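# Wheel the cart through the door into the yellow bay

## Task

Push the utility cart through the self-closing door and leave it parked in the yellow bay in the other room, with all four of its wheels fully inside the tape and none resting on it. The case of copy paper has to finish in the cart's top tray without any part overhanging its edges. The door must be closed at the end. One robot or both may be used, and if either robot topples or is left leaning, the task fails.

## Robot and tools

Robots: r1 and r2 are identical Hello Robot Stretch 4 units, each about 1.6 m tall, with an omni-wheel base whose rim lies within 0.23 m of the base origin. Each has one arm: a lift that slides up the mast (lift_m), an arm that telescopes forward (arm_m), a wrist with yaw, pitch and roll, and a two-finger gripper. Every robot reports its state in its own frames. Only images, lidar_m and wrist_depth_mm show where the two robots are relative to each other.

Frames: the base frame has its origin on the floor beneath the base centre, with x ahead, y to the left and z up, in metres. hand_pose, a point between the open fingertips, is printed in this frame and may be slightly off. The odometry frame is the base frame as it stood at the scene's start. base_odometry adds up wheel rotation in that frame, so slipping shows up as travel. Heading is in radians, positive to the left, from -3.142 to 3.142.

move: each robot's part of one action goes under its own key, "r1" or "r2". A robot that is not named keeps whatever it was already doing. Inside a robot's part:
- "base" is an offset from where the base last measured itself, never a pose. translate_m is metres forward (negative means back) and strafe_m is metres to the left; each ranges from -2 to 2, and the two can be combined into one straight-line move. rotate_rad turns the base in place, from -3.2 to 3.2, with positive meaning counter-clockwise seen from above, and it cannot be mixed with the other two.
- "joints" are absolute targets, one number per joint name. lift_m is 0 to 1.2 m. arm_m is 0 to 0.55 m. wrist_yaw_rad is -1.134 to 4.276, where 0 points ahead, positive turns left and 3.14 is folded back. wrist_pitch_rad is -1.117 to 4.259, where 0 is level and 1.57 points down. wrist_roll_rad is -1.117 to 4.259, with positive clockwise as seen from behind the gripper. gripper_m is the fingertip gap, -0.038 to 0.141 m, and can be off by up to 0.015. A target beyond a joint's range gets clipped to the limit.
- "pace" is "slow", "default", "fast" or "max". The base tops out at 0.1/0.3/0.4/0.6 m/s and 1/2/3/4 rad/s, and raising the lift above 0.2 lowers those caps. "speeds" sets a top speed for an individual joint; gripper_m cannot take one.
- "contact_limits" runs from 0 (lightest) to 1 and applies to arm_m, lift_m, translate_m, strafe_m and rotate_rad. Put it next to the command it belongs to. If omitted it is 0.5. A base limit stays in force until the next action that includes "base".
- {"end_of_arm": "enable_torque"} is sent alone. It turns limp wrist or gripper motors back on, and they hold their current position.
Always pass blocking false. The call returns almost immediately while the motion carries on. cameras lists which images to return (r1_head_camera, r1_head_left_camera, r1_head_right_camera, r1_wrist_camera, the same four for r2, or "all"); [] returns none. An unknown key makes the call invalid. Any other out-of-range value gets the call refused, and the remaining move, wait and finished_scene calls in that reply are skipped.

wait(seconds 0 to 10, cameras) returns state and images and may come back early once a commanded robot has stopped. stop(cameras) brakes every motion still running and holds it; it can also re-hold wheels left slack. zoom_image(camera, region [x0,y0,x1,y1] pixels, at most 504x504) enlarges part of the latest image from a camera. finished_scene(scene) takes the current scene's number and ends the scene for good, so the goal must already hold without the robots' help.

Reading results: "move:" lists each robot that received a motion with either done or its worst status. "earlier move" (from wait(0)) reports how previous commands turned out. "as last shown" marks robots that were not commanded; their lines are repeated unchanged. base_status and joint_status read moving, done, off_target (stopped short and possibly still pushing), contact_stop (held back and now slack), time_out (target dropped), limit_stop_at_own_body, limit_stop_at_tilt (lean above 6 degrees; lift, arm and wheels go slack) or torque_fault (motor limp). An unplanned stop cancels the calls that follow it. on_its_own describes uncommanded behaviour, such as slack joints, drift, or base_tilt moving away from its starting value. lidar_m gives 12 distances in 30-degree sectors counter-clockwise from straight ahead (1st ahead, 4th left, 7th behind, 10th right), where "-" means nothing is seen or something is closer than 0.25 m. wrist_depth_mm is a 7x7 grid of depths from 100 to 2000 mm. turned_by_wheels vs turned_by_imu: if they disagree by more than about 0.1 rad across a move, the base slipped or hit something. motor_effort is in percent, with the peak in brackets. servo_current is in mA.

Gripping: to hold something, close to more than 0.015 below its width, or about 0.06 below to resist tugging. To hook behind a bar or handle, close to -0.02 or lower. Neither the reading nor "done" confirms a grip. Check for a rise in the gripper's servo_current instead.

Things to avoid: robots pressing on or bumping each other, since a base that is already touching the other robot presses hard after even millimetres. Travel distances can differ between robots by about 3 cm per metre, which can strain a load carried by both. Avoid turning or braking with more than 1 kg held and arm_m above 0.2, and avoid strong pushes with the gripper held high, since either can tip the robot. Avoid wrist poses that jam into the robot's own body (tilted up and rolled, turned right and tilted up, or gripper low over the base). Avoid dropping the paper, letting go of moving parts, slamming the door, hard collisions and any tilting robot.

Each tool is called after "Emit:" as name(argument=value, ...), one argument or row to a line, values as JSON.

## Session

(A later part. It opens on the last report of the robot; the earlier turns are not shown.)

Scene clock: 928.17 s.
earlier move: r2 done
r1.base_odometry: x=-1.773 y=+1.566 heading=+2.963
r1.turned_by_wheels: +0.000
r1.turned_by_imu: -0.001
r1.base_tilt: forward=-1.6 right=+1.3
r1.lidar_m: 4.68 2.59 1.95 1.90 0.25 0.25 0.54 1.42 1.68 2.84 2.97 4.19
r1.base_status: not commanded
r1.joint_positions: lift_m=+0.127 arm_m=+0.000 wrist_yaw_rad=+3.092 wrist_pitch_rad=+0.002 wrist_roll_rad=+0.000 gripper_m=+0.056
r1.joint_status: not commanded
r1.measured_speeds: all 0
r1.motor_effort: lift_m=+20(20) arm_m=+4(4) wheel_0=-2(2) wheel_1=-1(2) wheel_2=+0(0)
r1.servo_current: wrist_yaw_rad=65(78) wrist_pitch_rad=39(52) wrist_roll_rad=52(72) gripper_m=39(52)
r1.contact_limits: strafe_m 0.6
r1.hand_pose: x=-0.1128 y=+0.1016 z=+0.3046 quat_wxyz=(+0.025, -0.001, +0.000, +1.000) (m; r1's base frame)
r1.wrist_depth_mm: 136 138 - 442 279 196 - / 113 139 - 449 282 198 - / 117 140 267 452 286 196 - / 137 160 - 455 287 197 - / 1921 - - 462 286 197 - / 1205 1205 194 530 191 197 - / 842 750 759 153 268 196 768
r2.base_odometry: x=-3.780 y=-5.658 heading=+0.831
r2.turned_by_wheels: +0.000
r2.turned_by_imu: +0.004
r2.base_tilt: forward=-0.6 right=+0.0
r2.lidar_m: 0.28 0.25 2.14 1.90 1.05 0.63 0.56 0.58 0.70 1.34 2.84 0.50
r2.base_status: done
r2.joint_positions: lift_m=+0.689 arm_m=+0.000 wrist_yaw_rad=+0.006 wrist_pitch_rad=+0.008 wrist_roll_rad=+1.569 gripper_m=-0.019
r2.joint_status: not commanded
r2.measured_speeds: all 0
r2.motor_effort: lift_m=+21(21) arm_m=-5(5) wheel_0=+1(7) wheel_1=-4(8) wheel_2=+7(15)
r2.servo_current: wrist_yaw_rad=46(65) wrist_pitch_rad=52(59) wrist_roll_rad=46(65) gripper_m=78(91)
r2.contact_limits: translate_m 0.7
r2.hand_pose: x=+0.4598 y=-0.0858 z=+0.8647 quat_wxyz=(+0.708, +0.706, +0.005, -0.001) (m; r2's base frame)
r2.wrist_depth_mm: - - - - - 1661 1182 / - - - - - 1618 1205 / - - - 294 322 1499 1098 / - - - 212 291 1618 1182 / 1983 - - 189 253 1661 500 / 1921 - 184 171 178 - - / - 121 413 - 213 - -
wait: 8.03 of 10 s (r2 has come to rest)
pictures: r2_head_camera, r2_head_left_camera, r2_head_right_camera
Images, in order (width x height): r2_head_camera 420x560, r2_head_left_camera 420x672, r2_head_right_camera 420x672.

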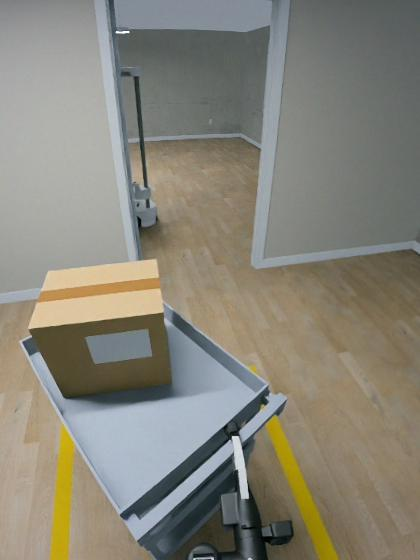

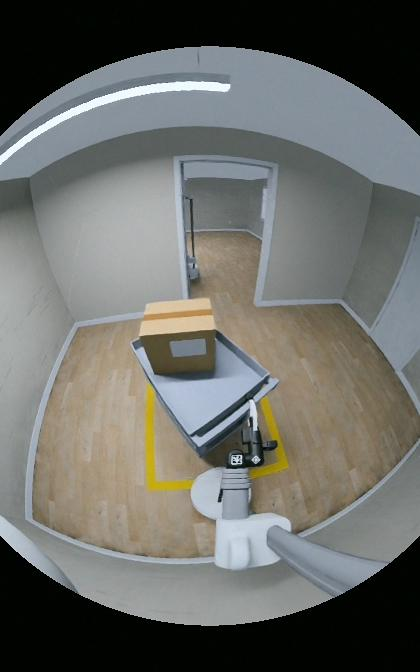

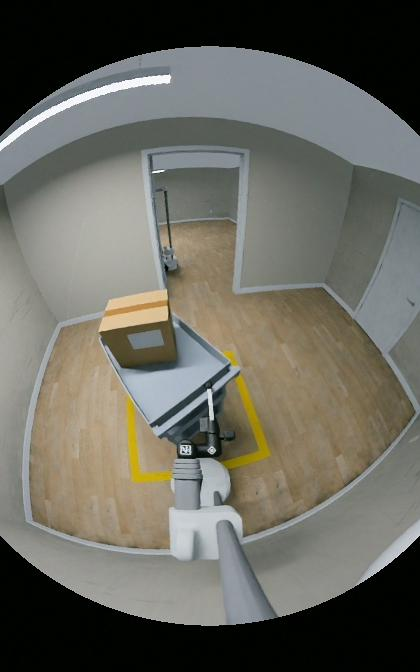

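Emit:
move(
  blocking=false,
  r2={"base":{"translate_m":-0.1,"strafe_m":0.32},"pace":"slow","contact_limits":{"translate_m":0.7}},
  cameras=[],
)

Emit:
wait(
  seconds=10,
  cameras=["r2_head_camera","r2_head_left_camera","r2_head_right_camera"],
)

Scene clock: 960.20 s.
move: r2 moving
r1: as last shown
r1.turned_by_imu: +0.000
r1.base_tilt: forward=-1.5 right=+1.3
r1.lidar_m: 4.70 2.62 1.96 1.89 0.25 0.25 0.56 1.45 1.67 2.82 2.96 4.18
r1.motor_effort: lift_m=+20(20) arm_m=+4(4) wheel_0=-2(2) wheel_1=-1(1) wheel_2=+0(0)
r1.servo_current: wrist_yaw_rad=46(59) wrist_pitch_rad=46(52) wrist_roll_rad=52(52) gripper_m=46(46)
r1.contact_limits: strafe_m 0.6
r1.wrist_depth_mm: 136 138 - 445 278 196 - / 113 139 - 452 283 197 - / 117 140 268 449 285 196 - / 136 160 - 455 286 197 - / 1921 - - 462 287 198 - / 1205 1182 195 521 191 198 - / 866 759 759 154 267 198 759
r2.base_odometry: x=-3.791 y=-5.653 heading=+0.831
r2.turned_by_wheels: +0.000
r2.turned_by_imu: +0.001
r2.base_tilt: forward=-0.6 right=+0.0
r2.lidar_m: 0.28 0.25 2.14 1.90 1.06 0.65 0.58 0.58 0.72 1.35 2.84 0.49
r2.base_status: translate_m moving; strafe_m moving
r2.joint_positions: lift_m=+0.689 arm_m=+0.000 wrist_yaw_rad=+0.003 wrist_pitch_rad=+0.008 wrist_roll_rad=+1.569 gripper_m=-0.019
r2.joint_status: not commanded
r2.measured_speeds: translate_m=-0.015 strafe_m=+0.048 rotate_rad=+0.001 lift_m=+0.000 arm_m=+0.000 wrist_yaw_rad=-0.012 wrist_pitch_rad=+0.000 wrist_roll_rad=+0.000
r2.motor_effort: lift_m=+21(21) arm_m=-5(5) wheel_0=-9(9) wheel_1=+7(8) wheel_2=+8(9)
r2.servo_current: wrist_yaw_rad=52(59) wrist_pitch_rad=52(59) wrist_roll_rad=46(59) gripper_m=78(85)
r2.contact_limits: translate_m 0.7
r2.hand_pose: x=+0.4596 y=-0.0865 z=+0.8647 quat_wxyz=(+0.708, +0.706, +0.004, -0.002) (m; r2's base frame)
r2.wrist_depth_mm: - - - - - 1661 1182 / - - - 281 - 1661 1160 / - - - 296 322 330 332 / - - - 212 290 1576 1182 / - - - 188 254 1708 508 / 1983 - 185 169 179 668 - / - 122 459 - 211 - -
pictures: none
No camera images: "cameras" was empty.

Scene clock: 964.30 s.
earlier move: r2 done
r1.base_odometry: x=-1.773 y=+1.566 heading=+2.963
r1.turned_by_wheels: +0.000
r1.turned_by_imu: +0.000
r1.base_tilt: forward=-1.6 right=+1.3
r1.lidar_m: 4.68 2.61 1.96 1.91 0.25 0.25 0.56 1.45 1.64 2.81 2.96 4.18
r1.base_status: not commanded
r1.joint_positions: lift_m=+0.127 arm_m=+0.000 wrist_yaw_rad=+3.092 wrist_pitch_rad=+0.002 wrist_roll_rad=+0.000 gripper_m=+0.056
r1.joint_status: not commanded
r1.measured_speeds: all 0
r1.motor_effort: lift_m=+20(20) arm_m=+4(4) wheel_0=-1(2) wheel_1=-1(2) wheel_2=+0(0)
r1.servo_current: wrist_yaw_rad=52(72) wrist_pitch_rad=46(52) wrist_roll_rad=39(65) gripper_m=39(52)
r1.contact_limits: strafe_m 0.6
r1.hand_pose: x=-0.1128 y=+0.1016 z=+0.3046 quat_wxyz=(+0.025, -0.001, +0.000, +1.000) (m; r1's base frame)
r1.wrist_depth_mm: 136 138 - 445 281 196 - / 113 139 - 445 283 198 - / 117 139 270 455 285 196 - / 137 160 - 459 287 197 - / 1921 - - 462 287 198 - / 1205 1205 193 525 190 198 - / 842 750 759 153 271 197 768
r2.base_odometry: x=-4.083 y=-5.516 heading=+0.831
r2.turned_by_wheels: +0.000
r2.turned_by_imu: -0.001
r2.base_tilt: forward=-0.7 right=+0.1
r2.lidar_m: 0.33 0.30 1.77 1.58 1.01 0.62 0.53 0.54 0.64 1.27 3.17 0.46
r2.base_status: done
r2.joint_positions: lift_m=+0.689 arm_m=+0.000 wrist_yaw_rad=-0.007 wrist_pitch_rad=+0.008 wrist_roll_rad=+1.569 gripper_m=-0.019
r2.joint_status: not commanded
r2.measured_speeds: all 0
r2.motor_effort: lift_m=+21(21) arm_m=-5(5) wheel_0=-4(16) wheel_1=+5(8) wheel_2=+3(9)
r2.servo_current: wrist_yaw_rad=59(72) wrist_pitch_rad=52(59) wrist_roll_rad=46(59) gripper_m=78(91)
r2.contact_limits: translate_m 0.7
r2.hand_pose: x=+0.4587 y=-0.0896 z=+0.8647 quat_wxyz=(+0.708, +0.706, +0.000, -0.005) (m; r2's base frame)
r2.wrist_depth_mm: - - - - - 1618 1205 / - - - 237 303 1576 1160 / - - - 212 290 312 314 / - - - 200 260 1708 517 / - - - 186 244 768 - / 1983 480 186 173 180 - - / - 139 436 - 218 - -
wait: 4.10 of 10 s (r2 has come to rest)
pictures: r2_head_camera, r2_head_left_camera, r2_head_right_camera
Images, in order (width x height): r2_head_camera 420x560, r2_head_left_camera 420x672, r2_head_right_camera 420x672.

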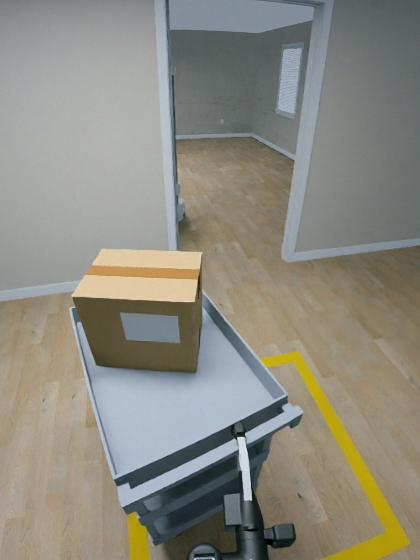

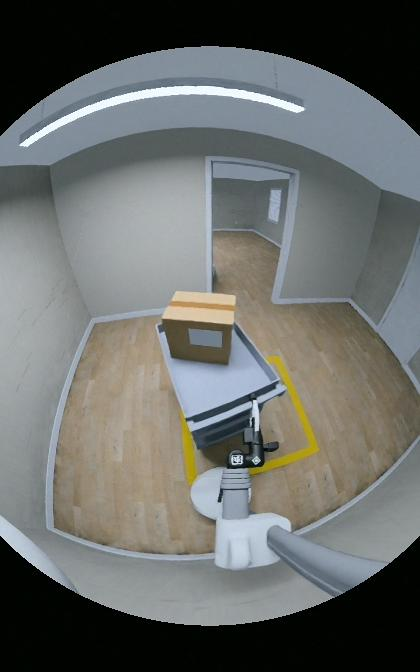

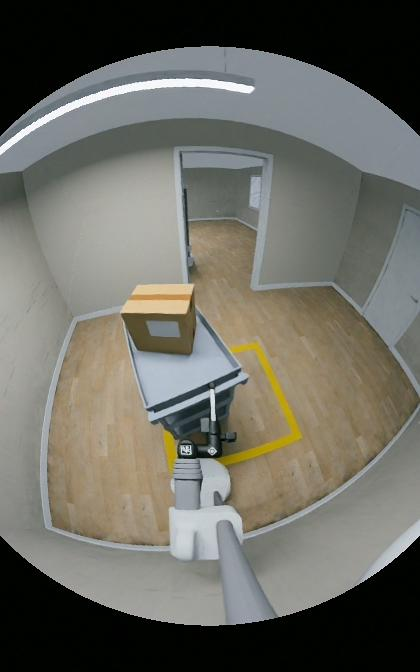

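Emit:
move(
  blocking=false,
  r2={"base":{"translate_m":0.38,"strafe_m":0.13},"pace":"slow","contact_limits":{"translate_m":0.7}},
  cameras=[],
)

Emit:
wait(
  seconds=10,
  cameras=["r2_head_left_camera"],
)

Emit:
move(
  blocking=false,
  r2={"base":{"translate_m":0.14,"strafe_m":-0.45},"pace":"slow","contact_limits":{"translate_m":0.7}},
  cameras=[],
)

Emit:
wait(
  seconds=10,
  cameras=["r2_head_camera","r2_head_left_camera","r2_head_right_camera"],
)

Scene clock: 979.20 s.
move: r2 moving
r1: as last shown
r1.lidar_m: 4.71 2.61 1.96 1.91 0.25 0.25 0.56 1.42 1.61 2.83 2.97 4.18
r1.motor_effort: lift_m=+20(20) arm_m=+4(4) wheel_0=-1(2) wheel_1=-1(1) wheel_2=+0(0)
r1.servo_current: wrist_yaw_rad=65(65) wrist_pitch_rad=39(46) wrist_roll_rad=52(65) gripper_m=46(46)
r1.contact_limits: strafe_m 0.6
r1.wrist_depth_mm: 136 138 - 442 279 196 - / 113 139 - 449 281 198 - / 117 139 266 455 285 196 - / 137 159 - 459 285 196 - / 1983 - - 466 287 197 - / 1205 1182 194 521 191 198 - / 854 741 750 153 268 196 759
r2.base_odometry: x=-4.078 y=-5.505 heading=+0.830
r2.turned_by_wheels: -0.001
r2.turned_by_imu: +0.000
r2.base_tilt: forward=-0.7 right=+0.1
r2.lidar_m: 0.31 0.30 1.79 1.57 1.02 0.64 0.55 0.54 0.67 1.29 3.18 0.46
r2.base_status: translate_m moving; strafe_m moving
r2.joint_positions: lift_m=+0.689 arm_m=+0.000 wrist_yaw_rad=-0.007 wrist_pitch_rad=+0.008 wrist_roll_rad=+1.569 gripper_m=-0.019
r2.joint_status: not commanded
r2.measured_speeds: translate_m=+0.049 strafe_m=+0.016 rotate_rad=+0.000 lift_m=+0.000 arm_m=+0.000 wrist_yaw_rad=+0.000 wrist_pitch_rad=+0.000 wrist_roll_rad=+0.000
r2.motor_effort: lift_m=+21(21) arm_m=-4(5) wheel_0=+4(4) wheel_1=+7(8) wheel_2=-16(16)
r2.servo_current: wrist_yaw_rad=39(65) wrist_pitch_rad=52(52) wrist_roll_rad=46(52) gripper_m=78(78)
r2.contact_limits: translate_m 0.7
r2.hand_pose: x=+0.4587 y=-0.0896 z=+0.8647 quat_wxyz=(+0.708, +0.706, +0.000, -0.005) (m; r2's base frame)
r2.wrist_depth_mm: - - - - - 1661 1229 / - - - 247 307 1576 1160 / - - - 214 289 310 312 / - - - 201 264 1661 535 / - - - 186 244 768 - / - 459 185 172 179 - - / - 124 430 - 216 - -
pictures: none
No camera images: "cameras" was empty.

Scene clock: 983.93 s.
earlier move: r2 done
r1.base_odometry: x=-1.773 y=+1.566 heading=+2.963
r1.turned_by_wheels: +0.000
r1.turned_by_imu: +0.000
r1.base_tilt: forward=-1.6 right=+1.3
r1.lidar_m: 4.72 2.57 1.95 1.89 0.25 0.25 0.53 1.44 1.67 2.79 2.96 4.22
r1.base_status: not commanded
r1.joint_positions: lift_m=+0.127 arm_m=+0.000 wrist_yaw_rad=+3.092 wrist_pitch_rad=+0.002 wrist_roll_rad=+0.000 gripper_m=+0.056
r1.joint_status: not commanded
r1.measured_speeds: all 0
r1.motor_effort: lift_m=+20(20) arm_m=+4(4) wheel_0=-1(2) wheel_1=-1(2) wheel_2=+0(0)
r1.servo_current: wrist_yaw_rad=59(72) wrist_pitch_rad=39(52) wrist_roll_rad=52(65) gripper_m=46(46)
r1.contact_limits: strafe_m 0.6
r1.hand_pose: x=-0.1128 y=+0.1016 z=+0.3046 quat_wxyz=(+0.025, -0.001, +0.000, +1.000) (m; r1's base frame)
r1.wrist_depth_mm: 136 138 - 442 281 196 - / 113 139 - 452 283 198 - / 117 139 268 452 285 197 - / 137 160 - 452 286 196 - / 1983 - - 462 287 197 - / 1205 1205 194 530 191 198 - / 854 750 759 153 267 197 759
r2.base_odometry: x=-3.923 y=-5.149 heading=+0.831
r2.turned_by_wheels: +0.001
r2.turned_by_imu: +0.003
r2.base_tilt: forward=-0.7 right=+0.1
r2.lidar_m: 0.25 0.25 0.48 1.52 1.48 1.07 0.93 0.94 1.16 2.20 3.18 0.52
r2.base_status: done
r2.joint_positions: lift_m=+0.689 arm_m=+0.000 wrist_yaw_rad=+0.005 wrist_pitch_rad=+0.008 wrist_roll_rad=+1.569 gripper_m=-0.019
r2.joint_status: not commanded
r2.measured_speeds: all 0
r2.motor_effort: lift_m=+21(21) arm_m=-4(5) wheel_0=+4(10) wheel_1=+10(16) wheel_2=-7(17)
r2.servo_current: wrist_yaw_rad=59(65) wrist_pitch_rad=46(65) wrist_roll_rad=39(65) gripper_m=72(85)
r2.contact_limits: translate_m 0.7
r2.hand_pose: x=+0.4597 y=-0.0861 z=+0.8647 quat_wxyz=(+0.708, +0.706, +0.004, -0.001) (m; r2's base frame)
r2.wrist_depth_mm: - - - - - 1618 1138 / 1808 - - - - 1708 1160 / 1756 - - 320 - 1661 1182 / 1618 - - 252 342 349 351 / - - - 192 286 1464 1182 / - - 182 160 180 1464 477 / - - - - 196 - 496
wait: 4.73 of 10 s (r2 has come to rest)
pictures: r2_head_left_camera
Images, in order (width x height): r2_head_left_camera 420x672.

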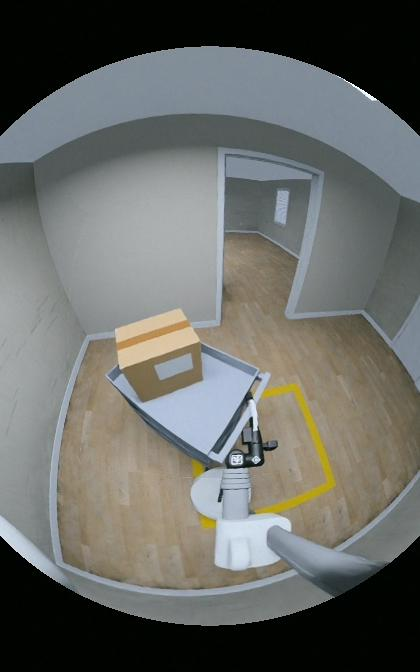

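Scene clock: 984.43 s.
move: r2 moving
r1: as last shown
r1.lidar_m: 4.71 2.62 1.94 1.90 0.25 0.25 0.57 1.46 1.65 2.82 2.98 4.21
r1.motor_effort: lift_m=+20(20) arm_m=+4(4) wheel_0=-2(2) wheel_1=-1(2) wheel_2=+0(0)
r1.servo_current: wrist_yaw_rad=52(59) wrist_pitch_rad=33(46) wrist_roll_rad=52(59) gripper_m=46(46)
r1.contact_limits: strafe_m 0.6
r1.wrist_depth_mm: 136 138 - 442 279 197 - / 113 139 - 445 283 198 - / 117 139 267 452 283 197 - / 137 160 - 459 287 196 - / 1983 - - 466 287 198 - / 1182 1205 194 530 191 198 - / 854 750 759 153 270 197 768
r2.base_odometry: x=-3.912 y=-5.154 heading=+0.832
r2.turned_by_wheels: +0.000
r2.turned_by_imu: +0.001
r2.base_tilt: forward=-0.7 right=+0.0
r2.lidar_m: 0.25 0.25 0.46 1.52 1.53 1.06 0.94 0.94 1.16 2.18 3.20 0.51
r2.base_status: translate_m moving; strafe_m moving
r2.joint_positions: lift_m=+0.689 arm_m=+0.000 wrist_yaw_rad=+0.007 wrist_pitch_rad=+0.008 wrist_roll_rad=+1.569 gripper_m=-0.019
r2.joint_status: not commanded
r2.measured_speeds: translate_m=+0.014 strafe_m=-0.047 rotate_rad=+0.001 lift_m=+0.000 arm_m=+0.000 wrist_yaw_rad=+0.010 wrist_pitch_rad=+0.000 wrist_roll_rad=+0.000
r2.motor_effort: lift_m=+21(21) arm_m=-4(4) wheel_0=+13(16) wheel_1=-6(10) wheel_2=-2(9)
r2.servo_current: wrist_yaw_rad=52(72) wrist_pitch_rad=52(52) wrist_roll_rad=46(59) gripper_m=78(85)
r2.contact_limits: translate_m 0.7
r2.hand_pose: x=+0.4600 y=-0.0853 z=+0.8647 quat_wxyz=(+0.708, +0.706, +0.005, +0.000) (m; r2's base frame)
r2.wrist_depth_mm: 1756 - - - - 1661 1138 / 1708 - - - - 1661 1160 / 1661 - - 320 - 1661 1182 / 1661 - - 253 340 349 351 / - - - 192 286 1464 1182 / - - 182 160 180 1464 477 / - - - - 197 - 496
pictures: none
No camera images: "cameras" was empty.

Scene clock: 989.90 s.
earlier move: r2 done
r1.base_odometry: x=-1.773 y=+1.566 heading=+2.963
r1.turned_by_wheels: +0.000
r1.turned_by_imu: +0.000
r1.base_tilt: forward=-1.6 right=+1.3
r1.lidar_m: 4.70 2.59 1.95 1.91 0.25 0.26 0.54 1.43 1.64 2.82 2.97 4.20
r1.base_status: not commanded
r1.joint_positions: lift_m=+0.127 arm_m=+0.000 wrist_yaw_rad=+3.092 wrist_pitch_rad=+0.002 wrist_roll_rad=+0.000 gripper_m=+0.056
r1.joint_status: not commanded
r1.measured_speeds: all 0
r1.motor_effort: lift_m=+20(20) arm_m=+4(4) wheel_0=-2(2) wheel_1=-1(2) wheel_2=+0(0)
r1.servo_current: wrist_yaw_rad=46(72) wrist_pitch_rad=46(52) wrist_roll_rad=52(72) gripper_m=39(52)
r1.contact_limits: strafe_m 0.6
r1.hand_pose: x=-0.1128 y=+0.1016 z=+0.3046 quat_wxyz=(+0.025, -0.001, +0.000, +1.000) (m; r1's base frame)
r1.wrist_depth_mm: 136 138 - 445 278 196 - / 113 139 - 449 283 197 - / 117 139 268 455 285 197 - / 137 160 - 452 287 196 - / 1921 - - 459 289 197 - / 1205 1205 195 525 191 198 - / 842 750 750 154 270 196 768
r2.base_odometry: x=-3.497 y=-5.348 heading=+0.831
r2.turned_by_wheels: -0.001
r2.turned_by_imu: +0.003
r2.base_tilt: forward=-0.6 right=+0.1
r2.lidar_m: 0.26 0.25 2.21 1.98 1.82 1.11 0.96 0.98 1.23 2.29 2.76 0.46
r2.base_status: done
r2.joint_positions: lift_m=+0.689 arm_m=+0.000 wrist_yaw_rad=+0.007 wrist_pitch_rad=+0.008 wrist_roll_rad=+1.569 gripper_m=-0.019
r2.joint_status: not commanded
r2.measured_speeds: all 0
r2.motor_effort: lift_m=+21(21) arm_m=-4(5) wheel_0=+7(18) wheel_1=-4(10) wheel_2=-6(9)
r2.servo_current: wrist_yaw_rad=46(130) wrist_pitch_rad=46(59) wrist_roll_rad=39(65) gripper_m=78(85)
r2.contact_limits: translate_m 0.7
r2.hand_pose: x=+0.4599 y=-0.0854 z=+0.8647 quat_wxyz=(+0.708, +0.706, +0.005, +0.000) (m; r2's base frame)
r2.wrist_depth_mm: - - - - - 1537 1160 / - - - 276 - 1537 1160 / 1708 - - 291 327 1499 1098 / 1618 - - 213 290 1576 1182 / 1618 - - 188 254 1708 504 / 1537 - 186 168 179 1708 - / - 122 442 - 209 - -
wait: 5.47 of 10 s (r2 has come to rest)
pictures: r2_head_camera, r2_head_left_camera, r2_head_right_camera
Images, in order (width x height): r2_head_camera 420x560, r2_head_left_camera 420x672, r2_head_right_camera 420x672.

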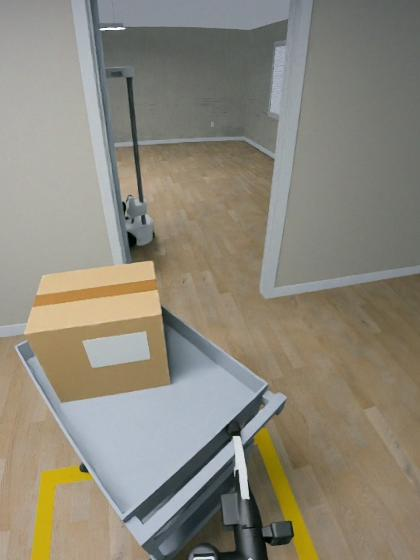

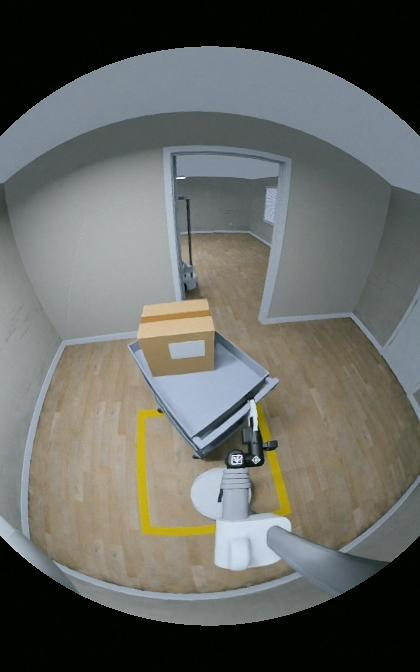

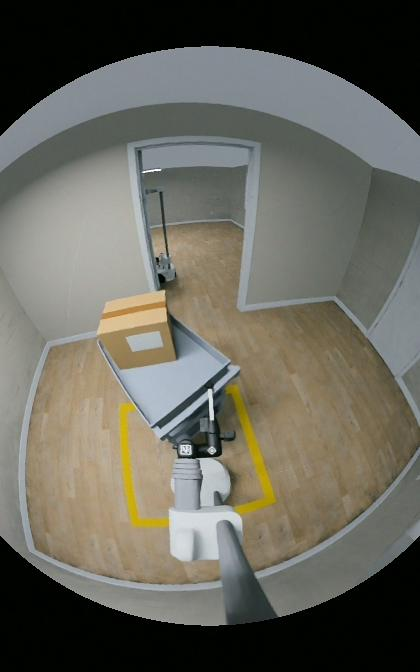

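Emit:
move(
  blocking=false,
  r2={"base":{"translate_m":-0.49,"strafe_m":-0.32},"pace":"slow","contact_limits":{"translate_m":0.7}},
  cameras=[],
)

Emit:
wait(
  seconds=10,
  cameras=["r2_head_left_camera","r2_head_right_camera"],
)

Scene clock: 998.23 s.
move: r2 moving
r1: as last shown
r1.lidar_m: 4.70 2.62 1.96 1.90 0.25 0.25 0.55 1.41 1.63 2.84 2.96 4.20
r1.motor_effort: lift_m=+20(20) arm_m=+4(4) wheel_0=-1(2) wheel_1=-1(1) wheel_2=+0(0)
r1.servo_current: wrist_yaw_rad=59(65) wrist_pitch_rad=46(46) wrist_roll_rad=39(65) gripper_m=39(46)
r1.contact_limits: strafe_m 0.6
r1.wrist_depth_mm: 136 138 - 442 281 196 - / 113 138 - 445 283 198 - / 117 139 268 452 285 196 - / 137 160 - 455 287 197 - / 1983 - - 462 289 198 - / 1229 1205 194 525 190 199 - / 842 759 768 154 267 197 768
r2.base_odometry: x=-3.499 y=-5.362 heading=+0.833
r2.turned_by_wheels: +0.002
r2.turned_by_imu: +0.002
r2.base_tilt: forward=-0.7 right=+0.0
r2.lidar_m: 0.25 0.25 2.23 2.01 1.78 1.09 0.96 0.98 1.19 2.29 2.75 0.50
r2.base_status: translate_m moving; strafe_m moving
r2.joint_positions: lift_m=+0.689 arm_m=+0.000 wrist_yaw_rad=+0.007 wrist_pitch_rad=+0.008 wrist_roll_rad=+1.569 gripper_m=-0.019
r2.joint_status: not commanded
r2.measured_speeds: translate_m=-0.046 strafe_m=-0.030 rotate_rad=+0.000 lift_m=+0.000 arm_m=+0.000 wrist_yaw_rad=+0.005 wrist_pitch_rad=+0.000 wrist_roll_rad=+0.000
r2.motor_effort: lift_m=+21(21) arm_m=-4(4) wheel_0=+12(12) wheel_1=-8(10) wheel_2=+16(16)
r2.servo_current: wrist_yaw_rad=52(65) wrist_pitch_rad=52(59) wrist_roll_rad=39(59) gripper_m=85(85)
r2.contact_limits: translate_m 0.7
r2.hand_pose: x=+0.4600 y=-0.0853 z=+0.8647 quat_wxyz=(+0.708, +0.706, +0.005, +0.000) (m; r2's base frame)
r2.wrist_depth_mm: - - - - - 1537 1138 / - - - 271 - 1537 1160 / 1708 - - 290 324 1430 1098 / 1661 - - 212 290 1576 1182 / 1708 - - 190 253 1661 504 / 1537 - 186 170 180 707 - / - 122 421 - 211 - -
pictures: none
No camera images: "cameras" was empty.

Scene clock: 1004.77 s.
earlier move: r2 done
r1.base_odometry: x=-1.773 y=+1.566 heading=+2.963
r1.turned_by_wheels: +0.000
r1.turned_by_imu: +0.000
r1.base_tilt: forward=-1.6 right=+1.3
r1.lidar_m: 4.69 2.62 1.96 1.90 0.25 0.26 0.52 1.44 1.67 2.82 2.99 4.18
r1.base_status: not commanded
r1.joint_positions: lift_m=+0.127 arm_m=+0.000 wrist_yaw_rad=+3.092 wrist_pitch_rad=+0.002 wrist_roll_rad=+0.000 gripper_m=+0.056
r1.joint_status: not commanded
r1.measured_speeds: all 0
r1.motor_effort: lift_m=+20(20) arm_m=+4(4) wheel_0=-1(2) wheel_1=-1(2) wheel_2=+0(0)
r1.servo_current: wrist_yaw_rad=46(72) wrist_pitch_rad=46(52) wrist_roll_rad=59(72) gripper_m=39(52)
r1.contact_limits: strafe_m 0.6
r1.hand_pose: x=-0.1128 y=+0.1016 z=+0.3046 quat_wxyz=(+0.025, -0.001, +0.000, +1.000) (m; r1's base frame)
r1.wrist_depth_mm: 136 138 - 445 279 196 - / 113 139 - 452 282 198 - / 117 139 268 455 283 197 - / 137 160 - 455 286 198 - / 1983 - - 462 286 197 - / 1182 1205 193 525 191 198 - / 854 759 768 153 267 197 768
r2.base_odometry: x=-3.590 y=-5.926 heading=+0.831
r2.turned_by_wheels: -0.001
r2.turned_by_imu: -0.002
r2.base_tilt: forward=-0.7 right=+0.1
r2.lidar_m: 0.41 0.55 2.46 2.23 0.84 0.50 0.44 0.45 0.55 1.04 2.54 0.37
r2.base_status: done
r2.joint_positions: lift_m=+0.689 arm_m=+0.000 wrist_yaw_rad=-0.001 wrist_pitch_rad=+0.008 wrist_roll_rad=+1.569 gripper_m=-0.019
r2.joint_status: not commanded
r2.measured_speeds: all 0
r2.motor_effort: lift_m=+21(21) arm_m=-4(5) wheel_0=+0(14) wheel_1=-5(10) wheel_2=+6(16)
r2.servo_current: wrist_yaw_rad=52(72) wrist_pitch_rad=52(65) wrist_roll_rad=39(59) gripper_m=72(91)
r2.contact_limits: translate_m 0.7
r2.hand_pose: x=+0.4592 y=-0.0877 z=+0.8647 quat_wxyz=(+0.708, +0.706, +0.002, -0.003) (m; r2's base frame)
r2.wrist_depth_mm: - - 500 109 165 - - / - 452 445 120 175 - - / - 452 433 128 191 - - / - - 549 141 208 - - / - - - 154 228 - - / - - 186 171 180 1576 - / - - - - - 1863 480
wait: 6.53 of 10 s (r2 has come to rest)
pictures: r2_head_left_camera, r2_head_right_camera
Images, in order (width x height): r2_head_left_camera 420x672, r2_head_right_camera 420x672.

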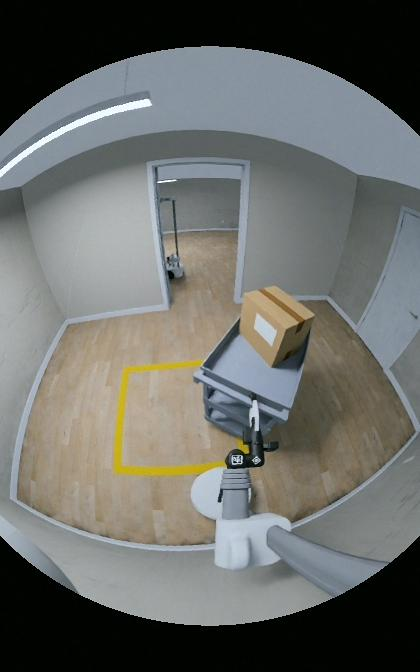

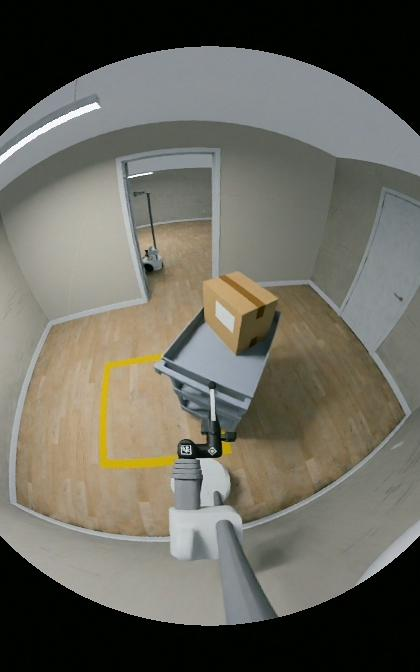

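Emit:
wait(
  seconds=0,
  cameras=["r2_head_camera","r2_head_left_camera","r2_head_right_camera"],
)

Scene clock: 1030.27 s.
r1.base_odometry: x=-1.773 y=+1.566 heading=+2.963
r1.turned_by_wheels: +0.000
r1.turned_by_imu: +0.000
r1.base_tilt: forward=-1.6 right=+1.3
r1.lidar_m: 4.70 2.60 1.96 1.89 0.25 0.25 0.56 1.45 1.66 2.83 2.99 4.18
r1.base_status: not commanded
r1.joint_positions: lift_m=+0.127 arm_m=+0.000 wrist_yaw_rad=+3.092 wrist_pitch_rad=+0.002 wrist_roll_rad=+0.000 gripper_m=+0.056
r1.joint_status: not commanded
r1.measured_speeds: all 0
r1.motor_effort: lift_m=+20(20) arm_m=+4(4) wheel_0=-2(2) wheel_1=-1(2) wheel_2=+0(0)
r1.servo_current: wrist_yaw_rad=39(72) wrist_pitch_rad=52(52) wrist_roll_rad=59(72) gripper_m=46(52)
r1.contact_limits: strafe_m 0.6
r1.hand_pose: x=-0.1128 y=+0.1016 z=+0.3046 quat_wxyz=(+0.025, -0.001, +0.000, +1.000) (m; r1's base frame)
r1.wrist_depth_mm: 136 138 - 445 279 196 - / 113 139 - 449 283 198 - / 117 139 268 455 285 196 - / 137 160 - 455 286 197 - / 1983 - - 466 289 197 - / 1205 1205 193 530 191 198 - / 854 759 750 153 268 197 768
r2.base_odometry: x=-3.590 y=-5.926 heading=+0.831
r2.turned_by_wheels: +0.000
r2.turned_by_imu: +0.000
r2.base_tilt: forward=-0.7 right=+0.0
r2.lidar_m: 0.44 0.56 2.47 2.20 0.83 0.52 0.44 0.45 0.56 1.06 2.52 0.39
r2.base_status: done
r2.joint_positions: lift_m=+0.689 arm_m=+0.000 wrist_yaw_rad=-0.001 wrist_pitch_rad=+0.008 wrist_roll_rad=+1.569 gripper_m=-0.019
r2.joint_status: not commanded
r2.measured_speeds: all 0
r2.motor_effort: lift_m=+21(21) arm_m=-4(5) wheel_0=+0(14) wheel_1=-5(10) wheel_2=+6(16)
r2.servo_current: wrist_yaw_rad=46(72) wrist_pitch_rad=46(65) wrist_roll_rad=39(59) gripper_m=78(91)
r2.contact_limits: translate_m 0.7
r2.hand_pose: x=+0.4592 y=-0.0877 z=+0.8647 quat_wxyz=(+0.708, +0.706, +0.002, -0.003) (m; r2's base frame)
r2.wrist_depth_mm: - - 496 108 165 - - / - 455 445 120 176 - - / - 445 433 128 192 - - / - - 549 141 207 - - / - - - 154 228 - - / - - 187 170 180 1618 - / - - - - - 1808 488
pictures: r2_head_camera, r2_head_left_camera, r2_head_right_camera
Images, in order (width x height): r2_head_camera 420x560, r2_head_left_camera 420x672, r2_head_right_camera 420x672.

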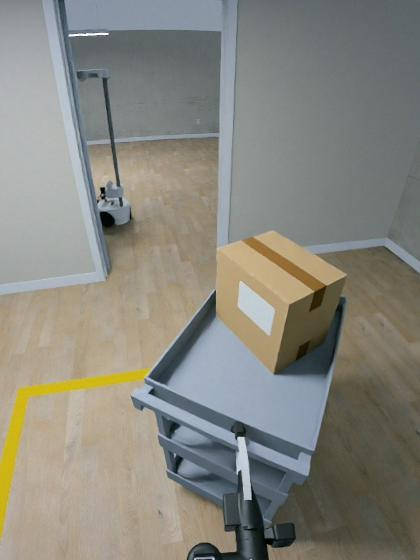

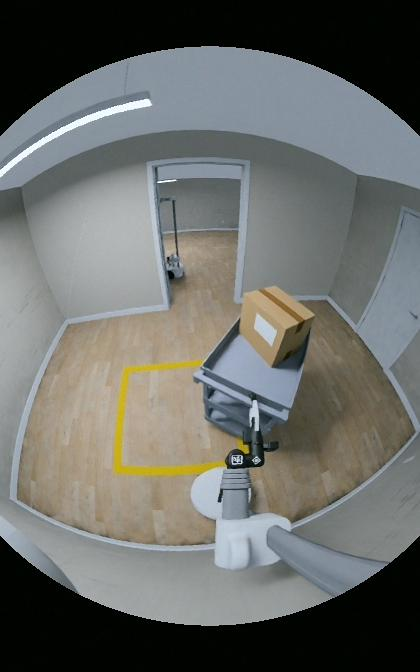

